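# Lift the grey-capped bottle and hold it upright

## Task

Grasp the bottle whose cap is grey, raise it by more than half of its own height, and keep it raised and upright until the scene ends. Other bottles may be nudged out of the way, but every one of them has to be standing upright at the end.

## Robot and tools

Robot: two arms, left_arm and right_arm, each ending in a five-finger hand (the left hand mirrors the right). Base positions in the scene frame: left_arm (+0.054, +0.356, +0.001) m, right_arm (+0.036, -0.335, +0.037) m, both nearly unrotated. Scene frame: origin at table-top height midway between the nominal bases, +z up, +x out over the table, left_arm on the +y side. Image left/right does not match arm names.

Hand point: a point that moves with each palm, 0.05 m in front of it. Its +z runs along the straight fingers, +y out of the palm, and +x across the palm away from the thumb on the right hand (toward the thumb on the left hand). Straight fingertips lie 0.06-0.07 m past the point along +z and about 0.06 m behind it along -y. A wrist bracket on the little-finger side can strike things. With the thumb turned in front of the palm, the hand can enclose objects about 0.035-0.065 m thick.

The row (used by execute_actions and move): 28 numbers, each in [-1, 1], always all 28 even if one arm idles. Order: left_arm dx, dy, dz, rx, ry, rz; left hand little, ring, middle, index, thumb_bend, thumb_turn, force_limit, speed; then the same 14 for right_arm. The six pose numbers are offsets, not poses: they count from that arm's Hand target as it stood when the action or move began, along that arm's own base axes. 1.0 equals 0.6 m for dx, dy, dz and 180 degrees for the rotation vector rx, ry, rz, which turns about the Hand target's position. All zeros re-requests the current Hand target. The six finger numbers are absolute targets: +1 open/straight, -1 closed; for thumb_turn, +1 is beside the palm and -1 in front of it. force_limit maps -1..+1 to about 0..10 N at the fingertip (0..15 N for the two thumb motors). speed rises from nearly zero at -1 to full at +0.48 and stays full above that; close at -0.94 or slower for a gentle grip. There is no 'keep' value: to leave a hand alone, resend the eight hand numbers of the last row it actually executed; if it has had none yet, send its hand_measured six, then hand_force_limit and hand_speed.

Tools:
- execute_actions(actions, cameras): actions is a list of actions; each action is up to 15 rows, one per 1/30 s step, and a short action repeats its final row to fill 15 steps. Every row within one action is measured from the same start pose, so rows do not accumulate; successive actions do. An empty list returns camera images.
- move(target, speed, blend, blocking, cameras): target is one row or a list of up to 15 rows; every row's offsets count from the Hand targets at the move's start, not from the previous row. speed is path top speed in m/s (0.002 to 4.3, default 0.25; rotation up to twice that in rad/s), one value or one per target. blend in metres rounds corners in a list (0 = stop at each). All paths finish together, last at least 0.5 s and are cut at 10 s. blocking=false returns after about 0.5 s while the motion continues. Paths do not avoid obstacles or the other arm. The result adds a 'move:' line: done, off_target, moving, held or fault, plus limits such as paced or held.
- wait(seconds 0-10, cameras): lets time pass holding last commands.
- stop(cameras): brakes a running move.
- zoom_image(camera, region [x0, y0, x1, y1] in pixels, at most 504 each way): closer look at the newest image of cam_high, cam_low, cam_left_wrist or cam_right_wrist.
- show_instructions(): shows reference pages.
- finished_scene(scene=1): ends the scene for good.

Results: end_effector_position (m) and end_effector_quat_wxyz per arm in its own base frame; Hand target (the last commanded pose after clipping, base for the next offsets); joint positions, velocities and torques; hand_measured, hand_stopped_by (moving, target, force, stalled, fault) and hand_load_n (fingertip load, positive when pushed open), each six values in motor order; hand_force_limit, hand_speed. A lost grip appears as hand_load_n dropping to about 0. MOTOR HOT warns of overheating. Cameras: cam_high and cam_low are 504x504 fixed in the scene frame; cam_left_wrist and cam_right_wrist are 672x504 fisheye, posed in their arm's base frame.

Behaviour and cautions: arms track loosely and often rest 1-3 cm (up to 5 cm) short, usually low; an all-zero row or explicit remaining offset asks again. Commanded orientation is clipped to within 40 degrees of the current one each step. Do not route paths near an arm's own base. A blocked arm keeps pressing until commanded back past its hand point. Fingers lock once stopped; to squeeze more, raise force_limit and send a more-closed target. Avoid arm-to-arm contact, fast hits, hard presses, finger overloads, dropping or knocking objects over, and anything leaving the table. Holding loads or stretched poses heats motors; at 100 °C the arm goes limp. Time keeps running while you think.

Each tool is called after "Request:" as name([rows], argument=value, ...), one row to a line, values as JSON.

Reference images:

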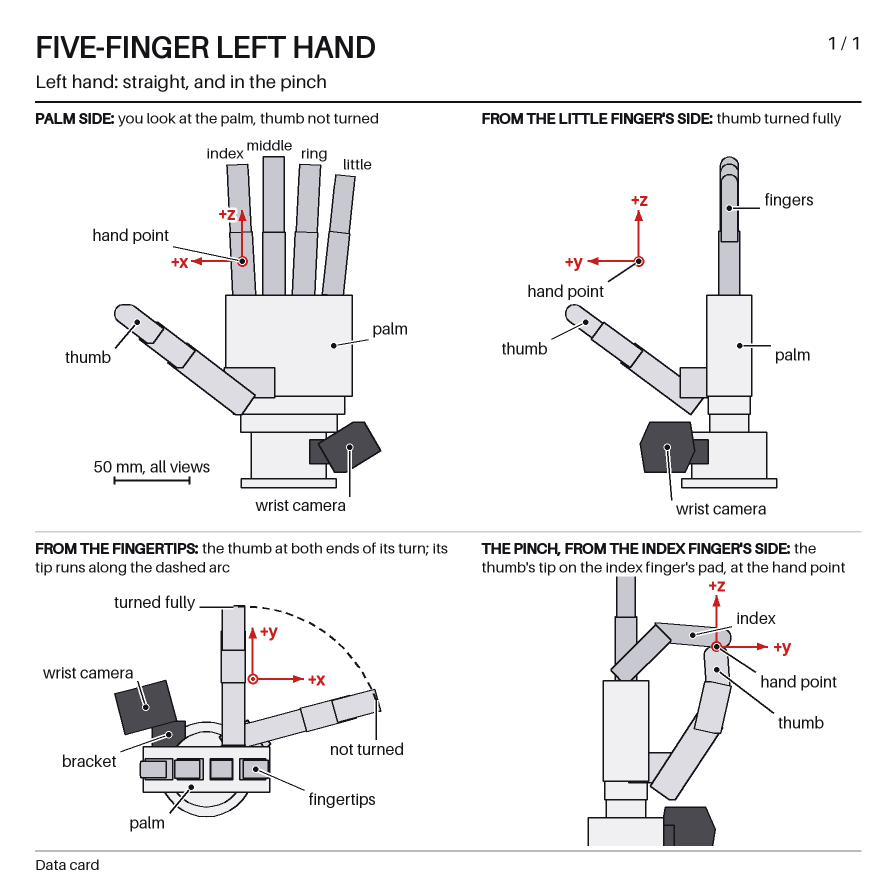

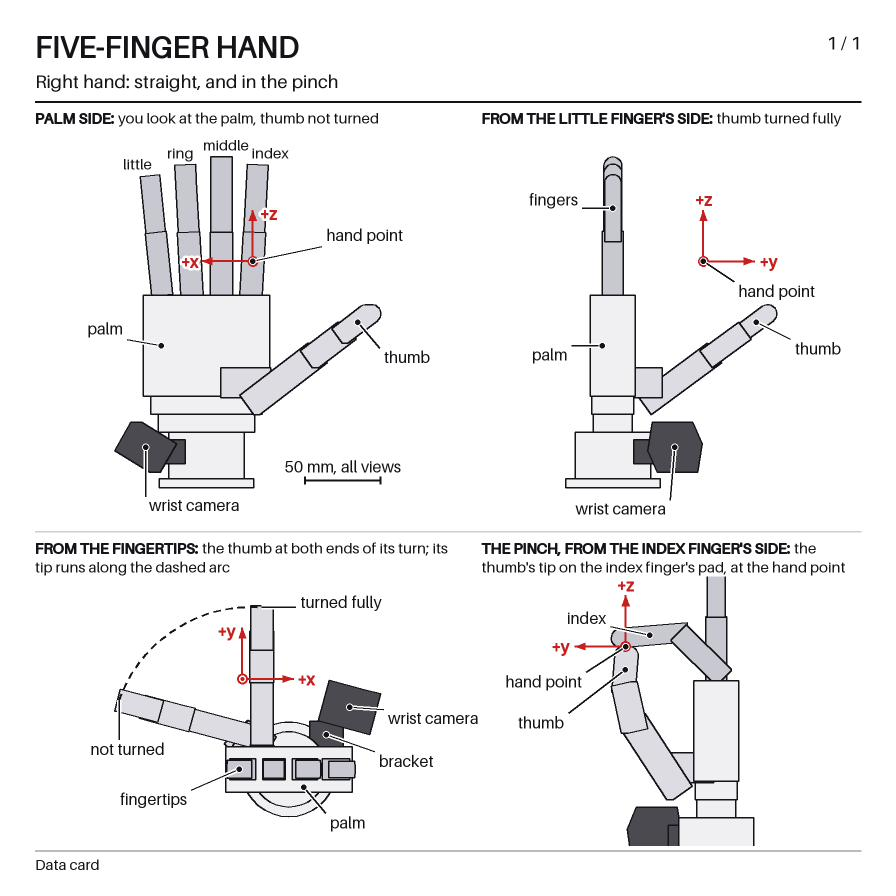

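## Session

Request:
execute_actions(actions=[])

Scene clock: 0.00 s.
left_arm: end_effector_position=(+0.0374, -0.3586, +0.2609) hand_measured=(+1.000, +1.000, +1.000, +1.000, +1.000, +1.000) hand_load_n=(+0.0, +0.0, +0.0, -0.5, +0.0, +0.0) hand_stopped_by=(target, target, target, target, target, target) hand_force_limit=0.00 hand_speed=-0.80 end_effector_quat_wxyz=(-0.147, -0.233, +0.954, -0.120) | right_arm: end_effector_position=(+0.3540, -0.0284, +0.2438) hand_measured=(+1.000, +1.000, +1.000, +1.000, +1.000, +1.000) hand_load_n=(+0.0, +0.0, +0.0, +0.0, +0.0, +0.0) hand_stopped_by=(target, target, target, target, target, target) hand_force_limit=0.00 hand_speed=-0.80 end_effector_quat_wxyz=(+0.441, +0.828, +0.208, +0.278)
Joint positions: left_arm=[-1.189 1.257 1.26 -1.37 0.324 -0.131] | right_arm=[0.52 1.048 0.68 -0.697 1.021 -1.831]
Joint velocities: within noise
Joint torques (N m): no reading
Heat: left arm: hottest waist 28 °C; right arm: hottest waist 32 °C.
Hand target: left_arm +0.0400, -0.3651, +0.2717; -0.145, -0.230, +0.953, -0.135 | right_arm +0.3589, -0.0256, +0.2526; +0.438, +0.827, +0.202, +0.287

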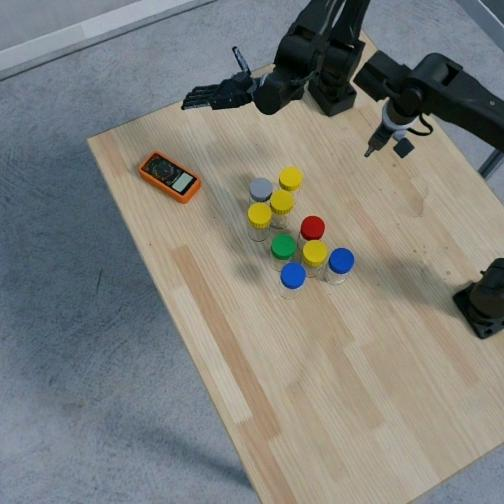

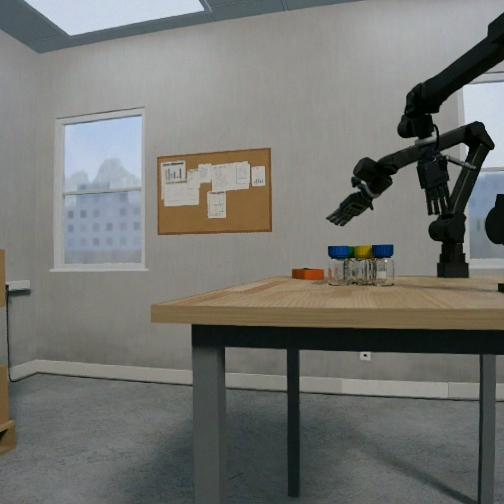

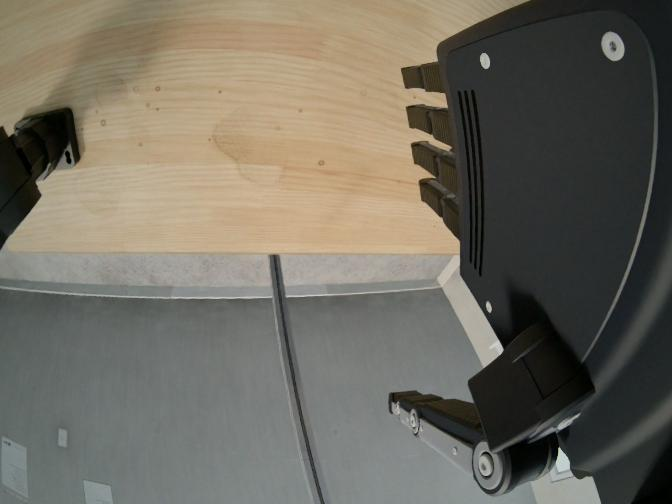

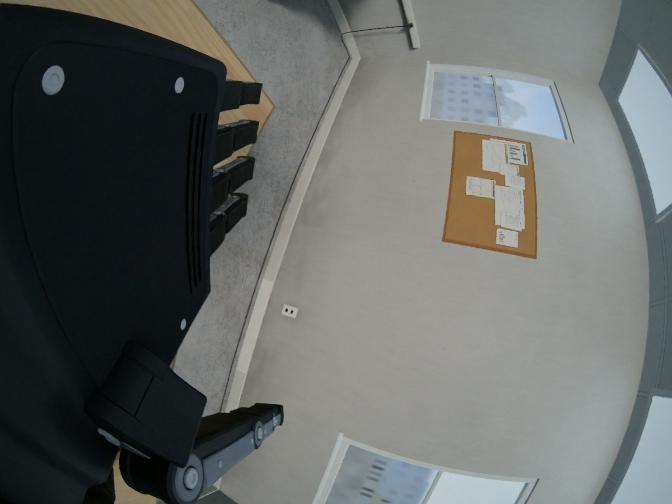

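Request:
zoom_image(camera="cam_high", region=[130, 130, 380, 330])

Request:
zoom_image(camera="cam_low", region=[280, 220, 430, 300])

Scaled by 2.016 from the camera's 504x504 image, which has a finer 720x720 frame.

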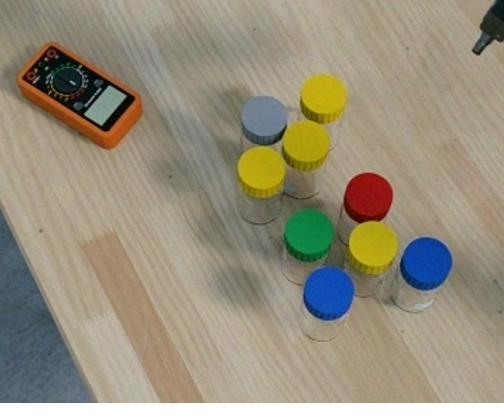

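Scaled by 3.360 from the camera's 504x504 image, which has a finer 720x720 frame.

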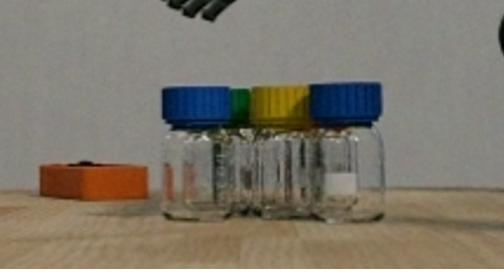

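Request:
move(target=[0,0,0,0,0,0,1,1,1,1,1,1,0,-0.8,0.0085,0.184,-0.05,0.405,-0.0844,-0.575,1,1,1,1,1,-1,0,0.0], speed=0.45, cameras=["all"])

Scene clock: 205.03 s.
left_arm: end_effector_position=(+0.0374, -0.3586, +0.2609) hand_measured=(+1.000, +1.000, +1.000, +1.000, +1.000, +1.000) hand_load_n=(+0.0, +0.0, +0.0, +0.0, +0.0, +0.0) hand_stopped_by=(target, target, target, target, target, target) hand_force_limit=0.00 hand_speed=-0.80 end_effector_quat_wxyz=(-0.147, -0.233, +0.954, -0.120) | right_arm: end_effector_position=(+0.3642, +0.0860, +0.2213) hand_measured=(+1.000, +1.000, +1.000, +1.000, +1.000, -1.000) hand_load_n=(+0.0, +0.0, +0.0, +0.0, +0.0, +0.0) hand_stopped_by=(target, target, target, target, target, target) hand_force_limit=0.00 hand_speed=0.00 end_effector_quat_wxyz=(+0.007, +0.713, -0.701, -0.003)
Joint positions: left_arm=[-1.189 1.257 1.26 -1.37 0.324 -0.131] | right_arm=[0.134 1.471 1.404 -1.52 0.004 0.118]
Joint torques (N m): left_arm=[-0.03 -8.41 9.88 0.9 0.32 -0.06] | right_arm=[-1.14 -13.27 7.09 0.68 -0.12 0.04]
Heat: left arm: hottest elbow 28 °C; right arm: hottest elbow 31 °C.
Hand target: left_arm +0.0400, -0.3651, +0.2717; -0.145, -0.230, +0.953, -0.135 | right_arm +0.3640, +0.0848, +0.2225; +0.001, +0.707, -0.707, +0.000
Off the commanded pose: left_arm 0.013 m, 2 deg | right_arm 0.002 m, 1 deg.
move: off_target (left_arm)
camera_calibration:
cam_right_wrist: T_world_to_cam=[[-0.967954, -0.250361, 0.0196025, 0.367379], [-0.210925, 0.852879, 0.477606, -0.0962141], [-0.136293, 0.458166, -0.878355, 0.318786], [0, 0, 0, 1]] pos_world=[0.378761, 0.0279797, 0.318758]

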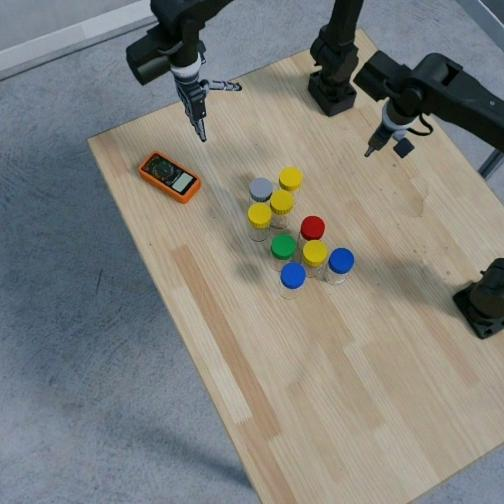

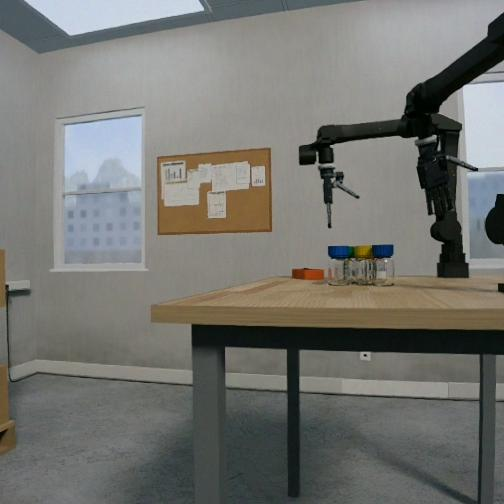

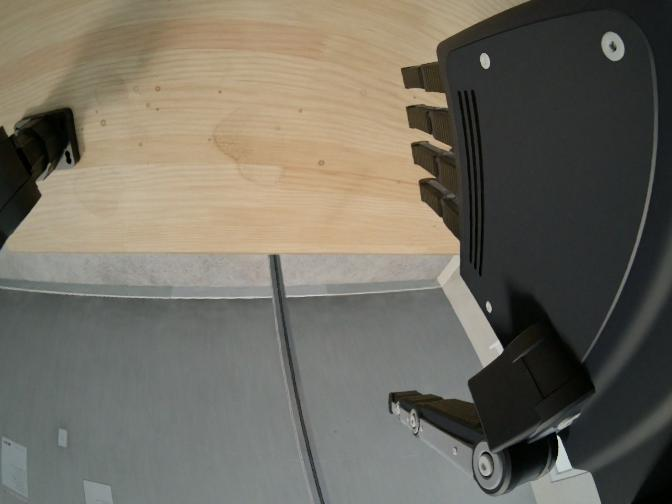

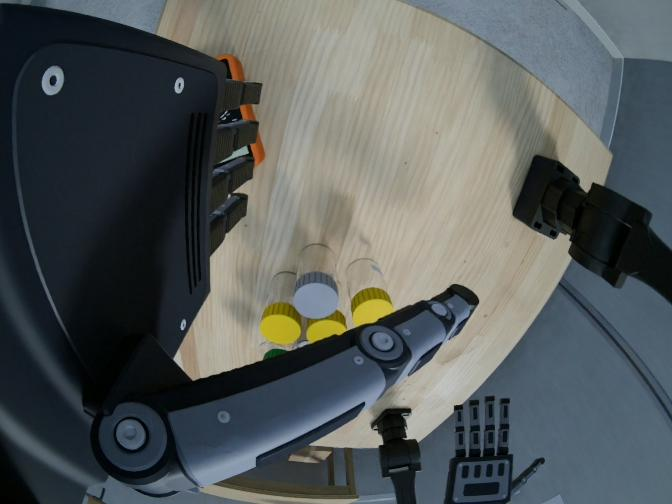

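Request:
zoom_image(camera="cam_high", region=[130, 20, 350, 240])

Request:
zoom_image(camera="cam_right_wrist", region=[160, 40, 500, 380])

Scaled by 2.291 from the camera's 504x504 image, which has a finer 720x720 frame.

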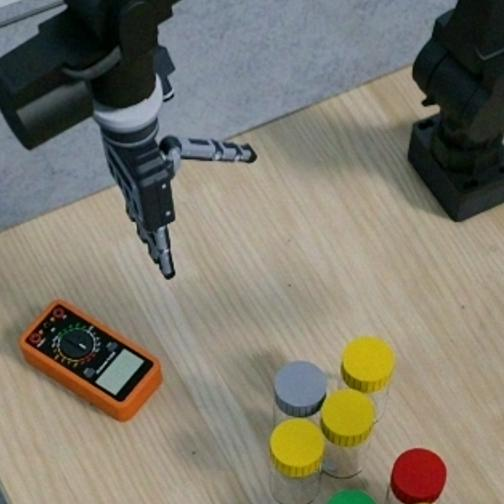

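Scaled by 1.482 from the camera's 672x504 image, which has a finer 960x720 frame.

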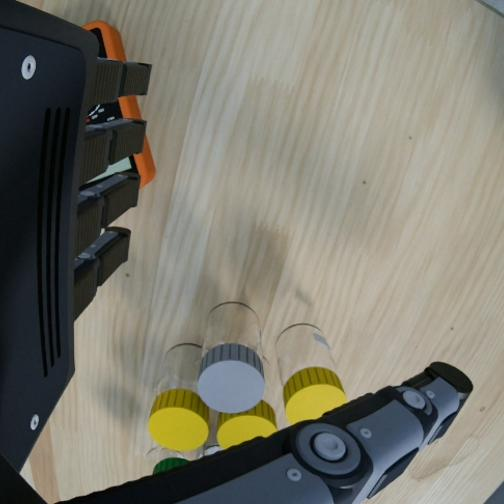

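Request:
move([
  [0,0,0,0,0,0,1,1,1,1,1,1,0,-0.8,-0.2367,0.0817,-0.0992,0,0,0,1,1,1,1,1,-1,0,0.0],
  [0,0,0,0,0,0,1,1,1,1,1,1,0,-0.8,-0.2367,0.1067,-0.2658,0,0,0,1,1,1,1,1,-1,0,0.0],
], speed=0.3, blend=[0.02,0], cameras=["cam_high","cam_low","cam_right_wrist"])

Request:
zoom_image(camera="cam_high", region=[180, 80, 380, 280])

Scene clock: 239.27 s.
left_arm: end_effector_position=(+0.0374, -0.3586, +0.2609) hand_measured=(+1.000, +1.000, +1.000, +1.000, +1.000, +1.000) hand_load_n=(+0.0, +0.0, +0.0, +0.0, +0.0, +0.0) hand_stopped_by=(target, target, target, target, target, target) hand_force_limit=0.00 hand_speed=-0.80 end_effector_quat_wxyz=(-0.147, -0.233, +0.954, -0.120) | right_arm: end_effector_position=(+0.2238, +0.1466, +0.0688) hand_measured=(+1.000, +1.000, +1.000, +1.000, +1.000, -1.000) hand_load_n=(+0.0, +0.0, +0.0, +0.0, +0.0, +0.0) hand_stopped_by=(target, target, target, target, target, target) hand_force_limit=0.00 hand_speed=0.00 end_effector_quat_wxyz=(-0.005, +0.706, -0.708, +0.000)
Joint positions: left_arm=[-1.189 1.257 1.26 -1.37 0.324 -0.131] | right_arm=[0.387 1.243 0.771 -1.09 -0.003 0.388]
Joint torques (N m): left_arm=[-0.15 -8.53 9.91 0.9 0.32 -0.06] | right_arm=[0.44 -5.6 6.49 0.81 0.17 0.07]
Heat: left arm: hottest elbow 28 °C; right arm: hottest waist 29 °C.
Hand target: left_arm +0.0400, -0.3651, +0.2717; -0.145, -0.230, +0.953, -0.135 | right_arm +0.2221, +0.1489, +0.0630; +0.000, +0.707, -0.707, +0.000
Off the commanded pose: left_arm 0.013 m, 2 deg | right_arm 0.007 m, 1 deg.
move: off_target (left_arm)
camera_calibration:
cam_right_wrist: T_world_to_cam=[[-0.972464, -0.233012, -0.00433646, 0.249737], [-0.206042, 0.850913, 0.483211, -0.1058], [-0.108904, 0.470799, -0.875493, 0.129802], [0, 0, 0, 1]] pos_world=[0.235197, 0.0871081, 0.165848]
Images, in order (width x height): cam_high 504x504, cam_low 504x504, cam_right_wrist 672x504.

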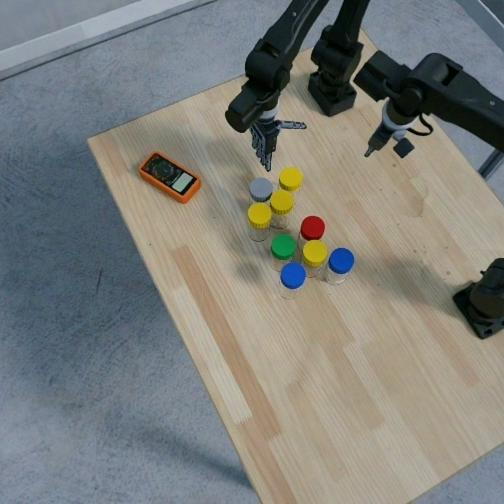

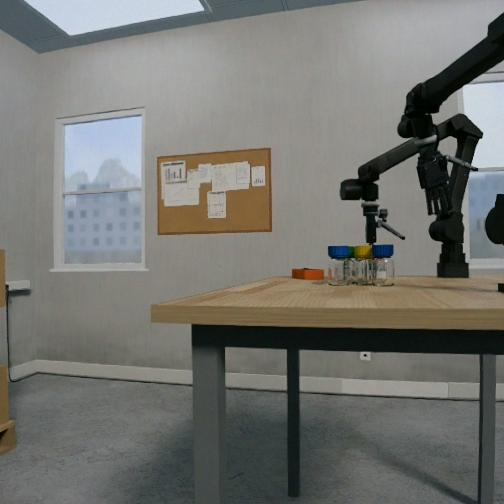

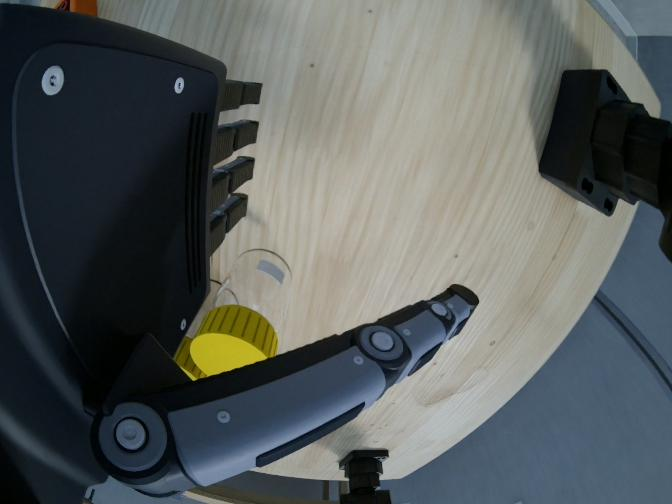

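Scaled by 2.520 from the camera's 504x504 image, which has a finer 720x720 frame.

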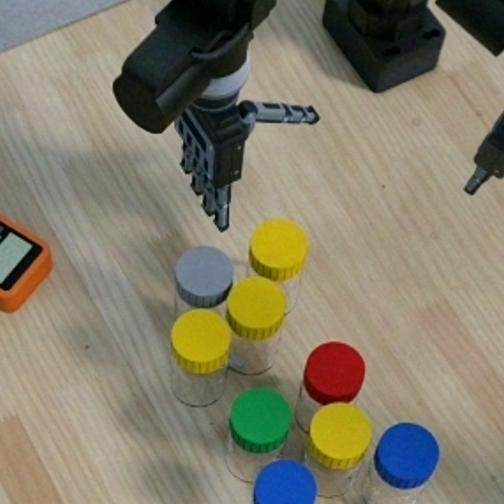

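Request:
move([
  [0,0,0,0,0,0,1,1,1,1,1,1,0,-0.8,-0.0067,0.05,0,0,0,0,1,1,1,1,1,-1,0,0.0],
  [0,0,0,0,0,0,1,1,1,1,1,1,0,-0.8,-0.05,0.1167,0,0,0,0,1,1,1,1,1,-1,0,0.0],
], speed=[0.1,0.05], blend=[0.01,0], cameras=["cam_high","cam_low","cam_right_wrist"])

Request:
zoom_image(camera="cam_high", region=[180, 80, 380, 280])

Scene clock: 247.90 s.
left_arm: end_effector_position=(+0.0374, -0.3586, +0.2609) hand_measured=(+1.000, +1.000, +1.000, +1.000, +1.000, +1.000) hand_load_n=(+0.0, +0.0, +0.0, +0.0, +0.0, +0.0) hand_stopped_by=(target, target, target, target, target, target) hand_force_limit=0.00 hand_speed=-0.80 end_effector_quat_wxyz=(-0.147, -0.233, +0.954, -0.120) | right_arm: end_effector_position=(+0.1870, +0.2112, +0.0631) hand_measured=(+1.000, +1.000, +1.000, +1.000, +1.000, -1.000) hand_load_n=(+0.0, +0.0, +0.5, -0.5, +0.0, +0.0) hand_stopped_by=(target, target, target, target, target, target) hand_force_limit=0.00 hand_speed=0.00 end_effector_quat_wxyz=(+0.005, +0.707, -0.707, -0.001)
Joint positions: left_arm=[-1.189 1.257 1.26 -1.37 0.324 -0.131] | right_arm=[0.631 1.265 0.771 -1.087 -0.001 0.632]
Joint torques (N m): left_arm=[-0.15 -8.64 9.92 0.87 0.32 -0.06] | right_arm=[0.32 -5.66 8.02 0.72 0.05 0.09]
Heat: left arm: hottest elbow 28 °C; right arm: hottest waist 29 °C.
Hand target: left_arm +0.0400, -0.3651, +0.2717; -0.145, -0.230, +0.953, -0.135 | right_arm +0.1920, +0.2189, +0.0630; +0.000, +0.707, -0.707, +0.000
Off the commanded pose: left_arm 0.013 m, 2 deg | right_arm 0.009 m, 1 deg.
move: off_target (left_arm)
camera_calibration:
cam_right_wrist: T_world_to_cam=[[-0.972129, -0.234015, 0.0141919, 0.227974], [-0.19915, 0.856205, 0.47671, -0.167514], [-0.123709, 0.460598, -0.878946, 0.0954945], [0, 0, 0, 1]] pos_world=[0.200073, 0.152791, 0.160555]
Images, in order (width x height): cam_high 504x504, cam_low 504x504, cam_right_wrist 672x504.

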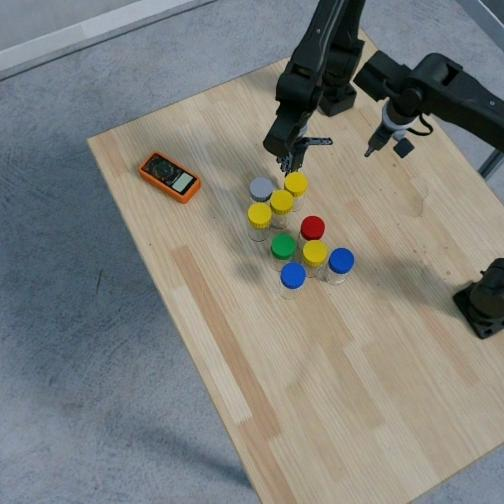

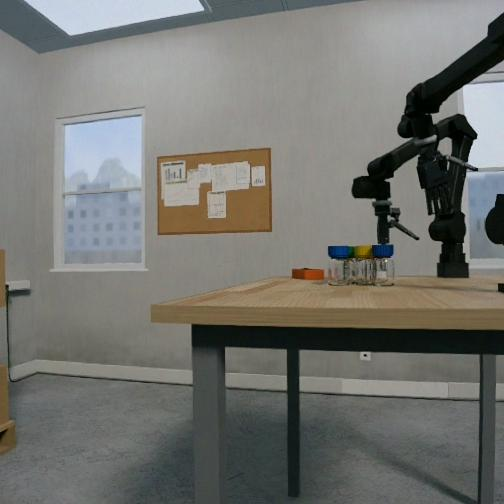

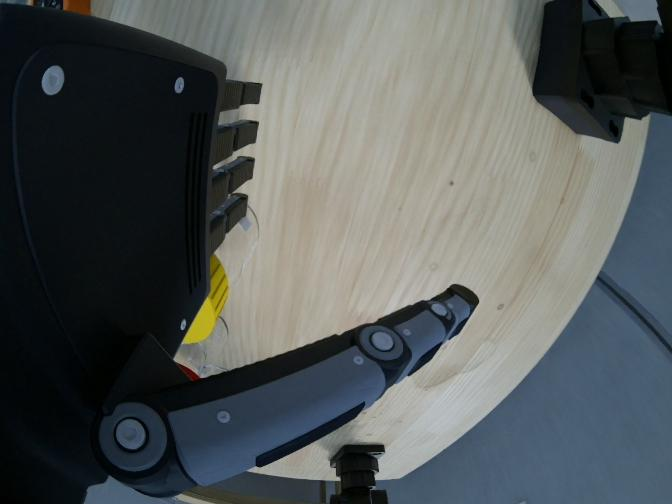

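Scaled by 2.520 from the camera's 504x504 image, which has a finer 720x720 frame.

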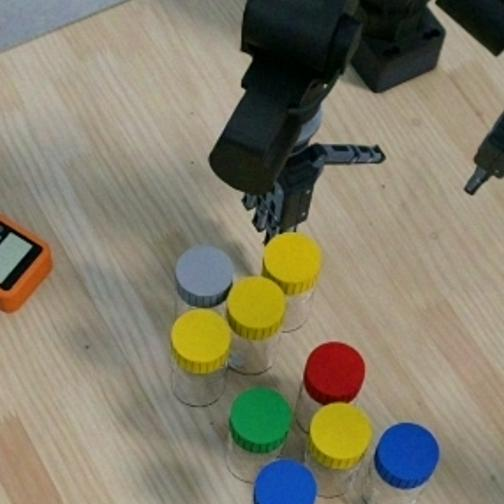

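Request:
move([
  [0,0,0,0,0,0,1,1,1,1,1,1,0,-0.8,-0.0083,-0.09,0,0,0,0,1,1,1,1,1,-1,0,0.0],
  [0,0,0,0,0,0,1,1,1,1,1,1,0,-0.8,0.0422,-0.09,0,0,0,0,1,1,1,1,1,-1,0,0.0],
  [0,0,0,0,0,0,1,1,1,1,1,1,0,-0.8,0.0408,-0.04,0,0,0,0,1,1,1,1,1,-1,0,0.0],
  [0,0,0,0,0,0,1,1,1,1,1,1,0,-0.8,0.0233,0.0317,0,0,0,0,1,1,1,1,1,-1,0,0.0],
], speed=[0.12,0.12,0.08,0.05], blend=[0.01,0.01,0.005,0], cameras=["cam_high","cam_low","cam_right_wrist"])

Request:
zoom_image(camera="cam_high", region=[180, 80, 380, 280])

Scene clock: 262.63 s.
left_arm: end_effector_position=(+0.0374, -0.3586, +0.2609) hand_measured=(+1.000, +1.000, +1.000, +1.000, +1.000, +1.000) hand_load_n=(+0.0, +0.0, +0.0, +0.0, -0.5, +0.0) hand_stopped_by=(target, target, target, target, target, target) hand_force_limit=0.00 hand_speed=-0.80 end_effector_quat_wxyz=(-0.147, -0.233, +0.954, -0.120) | right_arm: end_effector_position=(+0.1892, +0.2201, +0.0543) hand_measured=(+1.000, +1.000, +1.000, +1.000, +1.000, -1.000) hand_load_n=(+0.0, +0.0, +0.0, -0.5, +0.0, +0.0) hand_stopped_by=(target, target, target, target, target, target) hand_force_limit=0.00 hand_speed=0.00 end_effector_quat_wxyz=(+0.021, +0.707, -0.707, -0.003)
Joint positions: left_arm=[-1.189 1.257 1.26 -1.37 0.324 -0.131] | right_arm=[0.651 1.323 0.793 -1.082 0.001 0.651]
Joint torques (N m): left_arm=[-0.15 -8.41 9.95 0.88 0.32 -0.07] | right_arm=[0.32 -6.3 10.43 0.66 -0.04 0.06]
Heat: left arm: hottest elbow 28 °C; right arm: hottest waist 29 °C.
Hand target: left_arm +0.0400, -0.3651, +0.2717; -0.145, -0.230, +0.953, -0.135 | right_arm +0.2060, +0.2380, +0.0630; +0.000, +0.707, -0.707, +0.000
Off the commanded pose: left_arm 0.013 m, 2 deg | right_arm 0.026 m, 2 deg.
move: off_target (left_arm, right_arm)
camera_calibration:
cam_right_wrist: T_world_to_cam=[[-0.971344, -0.23385, 0.0424858, 0.230588], [-0.188157, 0.86579, 0.463685, -0.17402], [-0.145217, 0.442404, -0.884981, 0.0922851], [0, 0, 0, 1]] pos_world=[0.204639, 0.163761, 0.152565]
Images, in order (width x height): cam_high 504x504, cam_low 504x504, cam_right_wrist 672x504.

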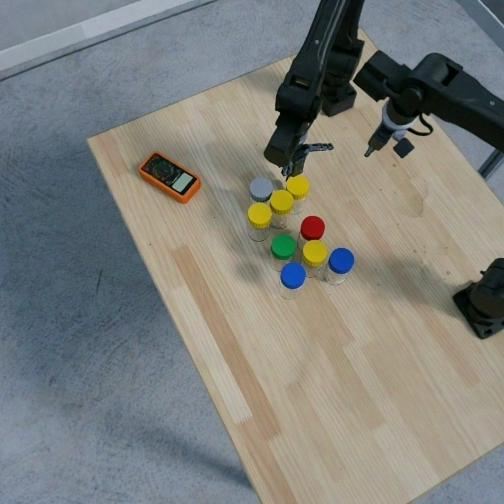

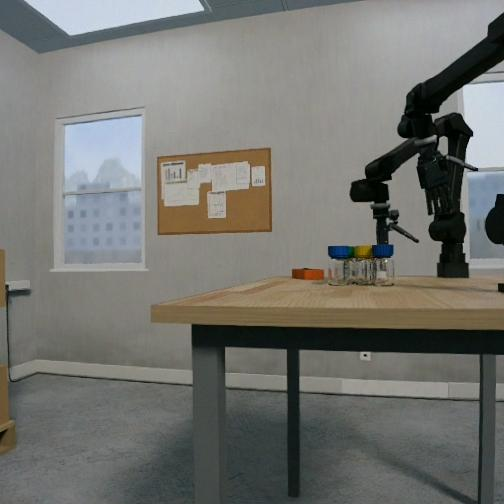

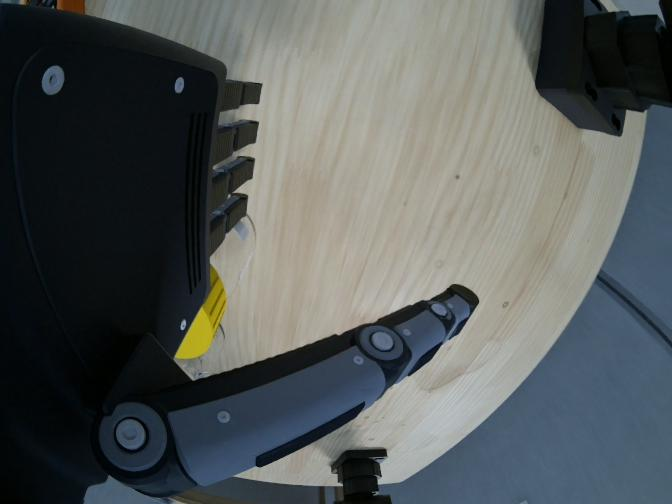

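Scaled by 2.520 from the camera's 504x504 image, which has a finer 720x720 frame.

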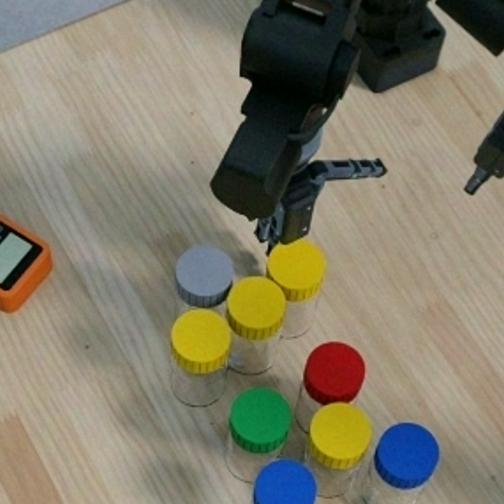

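Request:
move([
  [0,0,0,0,0,0,1,1,1,1,1,1,0,-0.8,-0.0267,-0.1133,0.0083,0,0,0,1,1,1,1,1,-1,0,0.0],
  [0,0,0,0,0,0,1,1,1,1,1,1,0,-0.8,0.0567,-0.1217,0.0083,0,0,0,1,1,1,1,1,-1,0,0.0],
  [0,0,0,0,0,0,1,1,1,1,1,1,0,-0.8,0.0567,-0.0383,0.0083,0,0,0,1,1,1,1,1,-1,0,0.0],
], speed=[0.12,0.12,0.08], blend=[0.01,0.01,0], cameras=["cam_high","cam_right_wrist"])

Request:
zoom_image(camera="cam_high", region=[180, 80, 380, 280])

Scene clock: 278.50 s.
left_arm: end_effector_position=(+0.0374, -0.3586, +0.2609) hand_measured=(+1.000, +1.000, +1.000, +1.000, +1.000, +1.000) hand_load_n=(+0.0, +0.0, +0.0, +0.0, +0.0, +0.0) hand_stopped_by=(target, target, target, target, target, target) hand_force_limit=0.00 hand_speed=-0.80 end_effector_quat_wxyz=(-0.147, -0.233, +0.954, -0.120) | right_arm: end_effector_position=(+0.2227, +0.2007, +0.0597) hand_measured=(+1.000, +1.000, +1.000, +1.000, +1.000, -1.000) hand_load_n=(+0.0, +0.0, +0.0, +0.0, +0.0, +0.0) hand_stopped_by=(target, target, target, target, target, target) hand_force_limit=0.00 hand_speed=0.00 end_effector_quat_wxyz=(+0.017, +0.707, -0.707, -0.004)
Joint positions: left_arm=[-1.189 1.257 1.26 -1.37 0.324 -0.131] | right_arm=[0.543 1.356 0.84 -1.09 0.001 0.542]
Joint torques (N m): left_arm=[-0.09 -8.47 9.87 0.88 0.31 -0.06] | right_arm=[0.21 -7 10.4 0.46 -0.04 0.04]
Heat: left arm: hottest elbow 29 °C; right arm: hottest elbow 30 °C.
Hand target: left_arm +0.0400, -0.3651, +0.2717; -0.145, -0.230, +0.953, -0.135 | right_arm +0.2399, +0.2150, +0.0680; +0.000, +0.707, -0.707, +0.000
Off the commanded pose: left_arm 0.013 m, 2 deg | right_arm 0.024 m, 2 deg.
move: off_target (left_arm, right_arm)
camera_calibration:
cam_right_wrist: T_world_to_cam=[[-0.971208, -0.235184, 0.0379847, 0.258795], [-0.190458, 0.862294, 0.469228, -0.152568], [-0.143109, 0.448483, -0.88226, 0.108705], [0, 0, 0, 1]] pos_world=[0.237842, 0.14367, 0.157664]
Images, in order (width x height): cam_high 504x504, cam_right_wrist 672x504.

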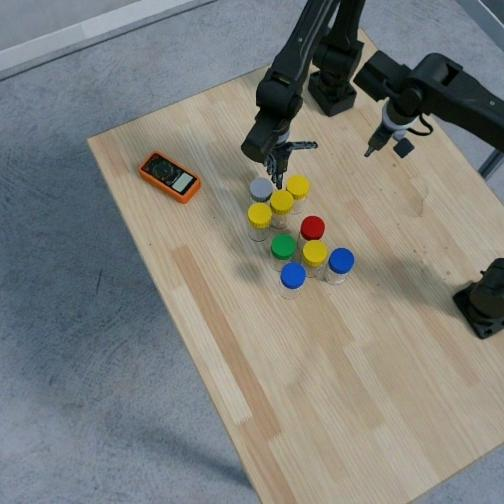

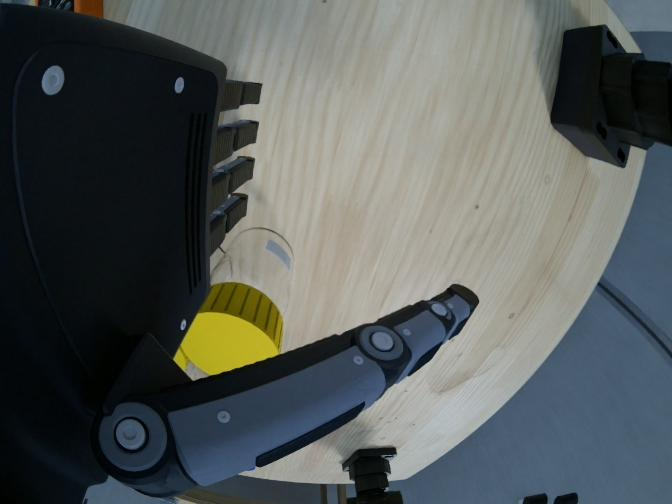

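Scaled by 2.520 from the camera's 504x504 image, which has a finer 720x720 frame.

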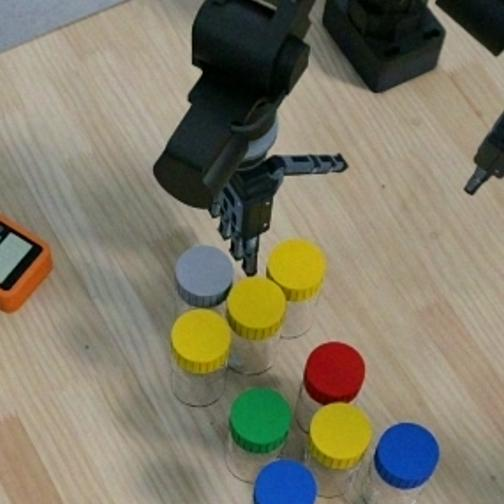

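Request:
move([
  [0,0,0,0,0,0,1,1,1,1,1,1,0,-0.8,0.03,0,0.01,0,0,0,1,1,1,1,1,-1,0,0.0],
  [0,0,0,0,0,0,1,1,1,1,1,1,0,-0.8,0.03,0.03,0.01,0,0,0,1,1,1,1,1,-1,0,0.0],
], speed=[0.1,0.08], blend=[0.0,0], cameras=["cam_high"])

Request:
zoom_image(camera="cam_high", region=[180, 80, 380, 280])

Scene clock: 288.27 s.
left_arm: end_effector_position=(+0.0374, -0.3586, +0.2609) hand_measured=(+1.000, +1.000, +1.000, +1.000, +1.000, +1.000) hand_load_n=(+0.0, +0.0, +0.0, +0.0, +0.0, +0.0) hand_stopped_by=(target, target, target, target, target, target) hand_force_limit=0.00 hand_speed=-0.80 end_effector_quat_wxyz=(-0.147, -0.233, +0.954, -0.120) | right_arm: end_effector_position=(+0.2448, +0.2202, +0.0650) hand_measured=(+1.000, +1.000, +1.000, +1.000, +1.000, -1.000) hand_load_n=(+0.0, +0.0, +0.0, +0.0, +0.0, +0.0) hand_stopped_by=(target, target, target, target, target, target) hand_force_limit=0.00 hand_speed=0.00 end_effector_quat_wxyz=(+0.010, +0.707, -0.707, -0.002)
Joint positions: left_arm=[-1.189 1.257 1.26 -1.37 0.324 -0.131] | right_arm=[0.557 1.412 0.913 -1.092 0.001 0.557]
Joint torques (N m): left_arm=[-0.03 -8.59 9.85 0.87 0.32 -0.06] | right_arm=[0.21 -8.12 10.47 -0.17 -0.04 0.09]
Heat: left arm: hottest elbow 29 °C; right arm: hottest elbow 32 °C.
Hand target: left_arm +0.0400, -0.3651, +0.2717; -0.145, -0.230, +0.953, -0.135 | right_arm +0.2580, +0.2328, +0.0740; +0.001, +0.707, -0.707, +0.000
Off the commanded pose: left_arm 0.013 m, 2 deg | right_arm 0.020 m, 1 deg.
move: off_target (left_arm, right_arm)
Images, in order (width x height): cam_high 504x504.

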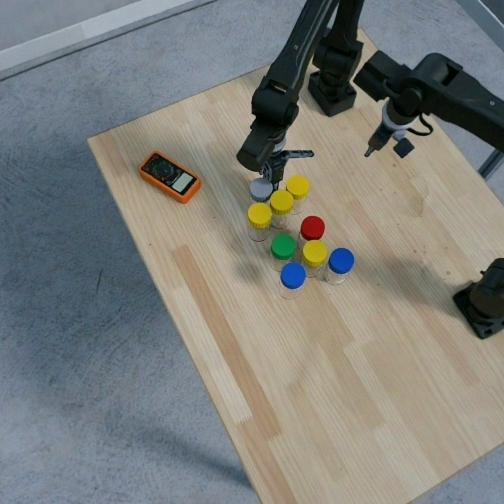

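Scaled by 2.520 from the camera's 504x504 image, which has a finer 720x720 frame.

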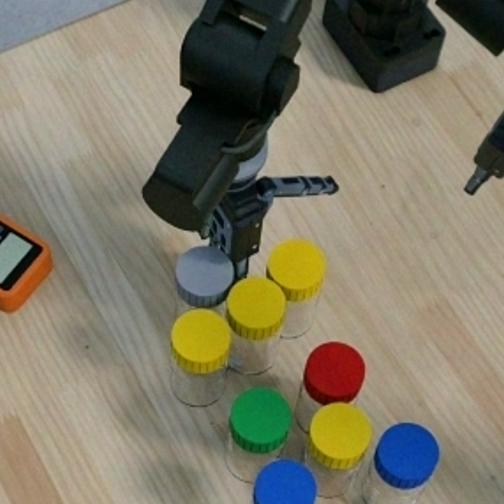

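Request:
move(target=[0,0,0,0,0,0,1,1,1,1,1,1,0,-0.8,-0.0917,0.003,0.0,0,0,0,1,1,1,1,1,-1,0,0.0], speed=0.05, cameras=["cam_high"])

Request:
zoom_image(camera="cam_high", region=[180, 80, 380, 280])

Scene clock: 295.70 s.
left_arm: end_effector_position=(+0.0374, -0.3586, +0.2609) hand_measured=(+1.000, +1.000, +1.000, +1.000, +1.000, +1.000) hand_load_n=(+0.0, +0.0, +0.0, +0.0, +0.0, +0.0) hand_stopped_by=(target, target, target, target, target, target) hand_force_limit=0.00 hand_speed=-0.80 end_effector_quat_wxyz=(-0.147, -0.233, +0.954, -0.120) | right_arm: end_effector_position=(+0.2102, +0.2351, +0.0722) hand_measured=(+1.000, +1.000, +1.000, +1.000, +1.000, -1.000) hand_load_n=(+0.0, +0.0, +0.0, +0.0, +0.0, +0.0) hand_stopped_by=(target, target, target, target, target, target) hand_force_limit=0.00 hand_speed=0.00 end_effector_quat_wxyz=(-0.001, +0.706, -0.708, +0.001)
Joint positions: left_arm=[-1.189 1.257 1.26 -1.37 0.324 -0.131] | right_arm=[0.649 1.331 0.858 -1.095 0.001 0.651]
Joint torques (N m): left_arm=[-0.09 -8.53 9.91 0.84 0.32 -0.07] | right_arm=[0.38 -9.64 6.24 -0.13 -0.04 0.04]
Heat: left arm: hottest elbow 29 °C; right arm: hottest elbow 32 °C.
Hand target: left_arm +0.0400, -0.3651, +0.2717; -0.145, -0.230, +0.953, -0.135 | right_arm +0.2031, +0.2348, +0.0740; +0.000, +0.707, -0.707, +0.000
Off the commanded pose: left_arm 0.013 m, 2 deg | right_arm 0.008 m, 0 deg.
move: off_target (left_arm)
Images, in order (width x height): cam_high 504x504.

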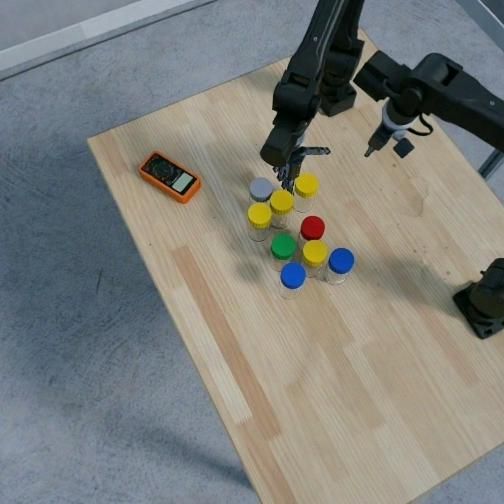

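Scaled by 2.520 from the camera's 504x504 image, which has a finer 720x720 frame.

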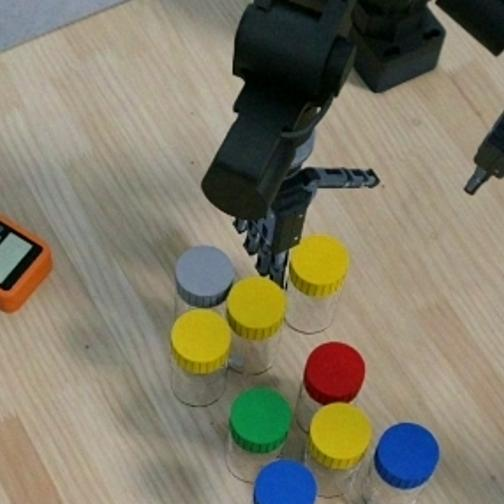

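Request:
move([
  [0,0,0,0,0,0,1,1,1,1,1,1,0,-0.8,0.0033,-0.1417,0.01,0,0,0,1,1,1,1,1,-1,0,0.0],
  [0,0,0,0,0,0,1,1,1,1,1,1,0,-0.8,0.045,-0.175,0.1933,0,0,0,1,1,1,1,1,-1,0,0.0],
  [0,0,0,0,0,0,1,1,1,1,1,1,0,-0.8,0.22,-0.0233,0.1933,0,0,0,1,1,1,1,1,-1,0,0.0],
], speed=[0.12,0.25,0.25], blend=[0.02,0.03,0], cameras=["cam_high","cam_low","cam_right_wrist"])

Request:
zoom_image(camera="cam_high", region=[200, 100, 340, 240])

Request:
zoom_image(camera="cam_right_wrist", region=[160, 40, 500, 380])

Scene clock: 312.67 s.
left_arm: end_effector_position=(+0.0374, -0.3586, +0.2609) hand_measured=(+1.000, +1.000, +1.000, +1.000, +1.000, +1.000) hand_load_n=(+0.0, +0.0, +0.0, +0.0, +0.0, +0.0) hand_stopped_by=(target, target, target, target, target, target) hand_force_limit=0.00 hand_speed=-0.80 end_effector_quat_wxyz=(-0.147, -0.233, +0.954, -0.120) | right_arm: end_effector_position=(+0.3221, +0.2108, +0.1781) hand_measured=(+1.000, +1.000, +1.000, +1.000, +1.000, -1.000) hand_load_n=(+0.0, +0.0, -0.5, +0.0, +0.0, +0.0) hand_stopped_by=(target, target, target, target, target, target) hand_force_limit=0.00 hand_speed=0.00 end_effector_quat_wxyz=(+0.013, +0.708, -0.706, -0.005)
Joint positions: left_arm=[-1.189 1.257 1.26 -1.37 0.324 -0.131] | right_arm=[0.441 1.477 1.296 -1.416 0 0.439]
Joint torques (N m): left_arm=[-0.15 -8.64 9.92 0.85 0.32 -0.07] | right_arm=[0.09 -10.75 11.7 -0.08 0.01 0.08]
Heat: left arm: hottest elbow 29 °C; right arm: hottest elbow 31 °C.
Hand target: left_arm +0.0400, -0.3651, +0.2717; -0.145, -0.230, +0.953, -0.135 | right_arm +0.3350, +0.2208, +0.1899; +0.000, +0.707, -0.707, +0.000
Off the commanded pose: left_arm 0.013 m, 2 deg | right_arm 0.020 m, 2 deg.
move: off_target (left_arm, right_arm)
camera_calibration:
cam_right_wrist: T_world_to_cam=[[-0.971256, -0.236118, 0.0301728, 0.354778], [-0.193949, 0.858467, 0.474782, -0.196916], [-0.138007, 0.455283, -0.879586, 0.219279], [0, 0, 0, 1]] pos_world=[0.336651, 0.152981, 0.275663]
Images, in order (width x height): cam_high 504x504, cam_low 504x504, cam_right_wrist 672x504.

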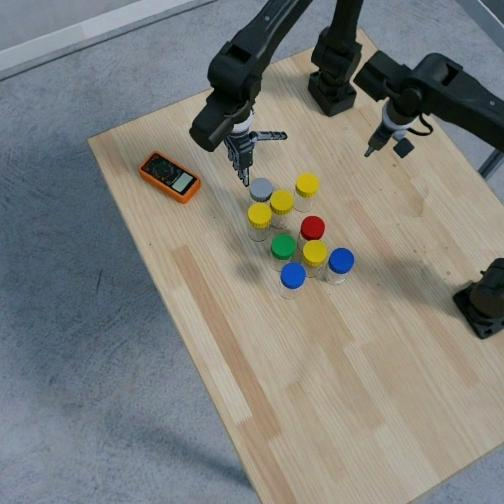

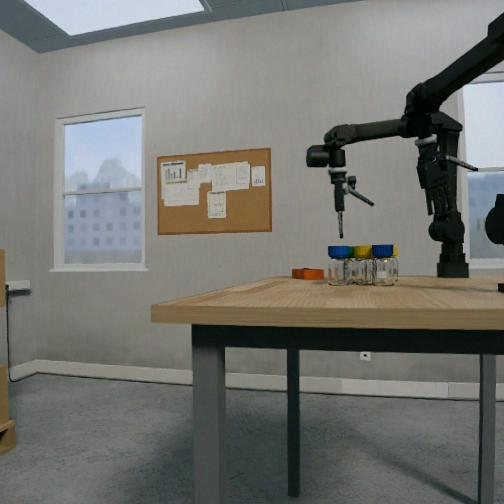

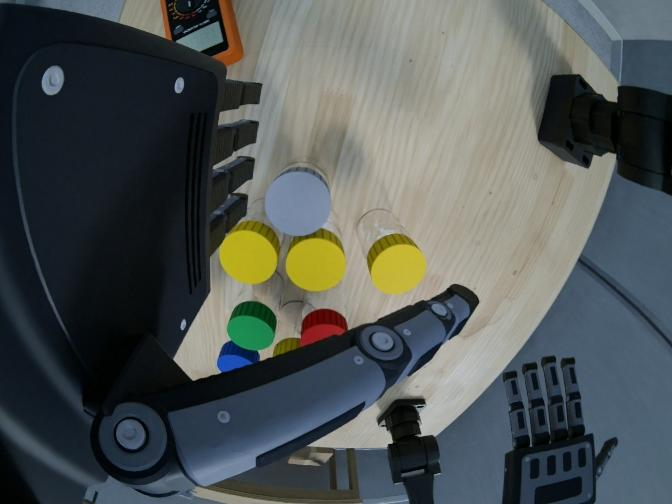

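Scaled by 3.600 from the camera's 504x504 image, which has a finer 720x720 frame.

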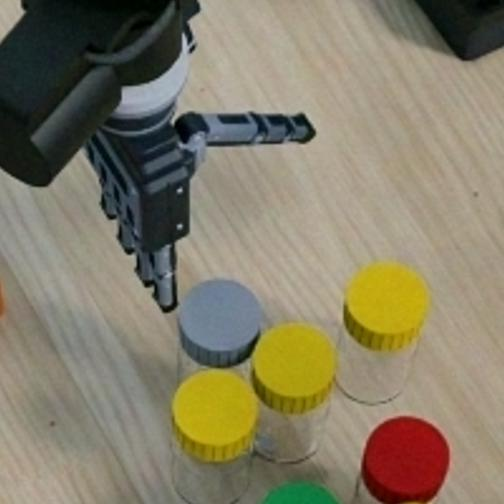

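Scaled by 1.482 from the camera's 672x504 image, which has a finer 960x720 frame.

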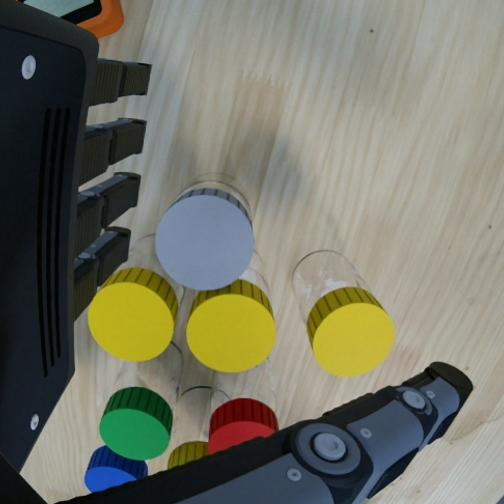

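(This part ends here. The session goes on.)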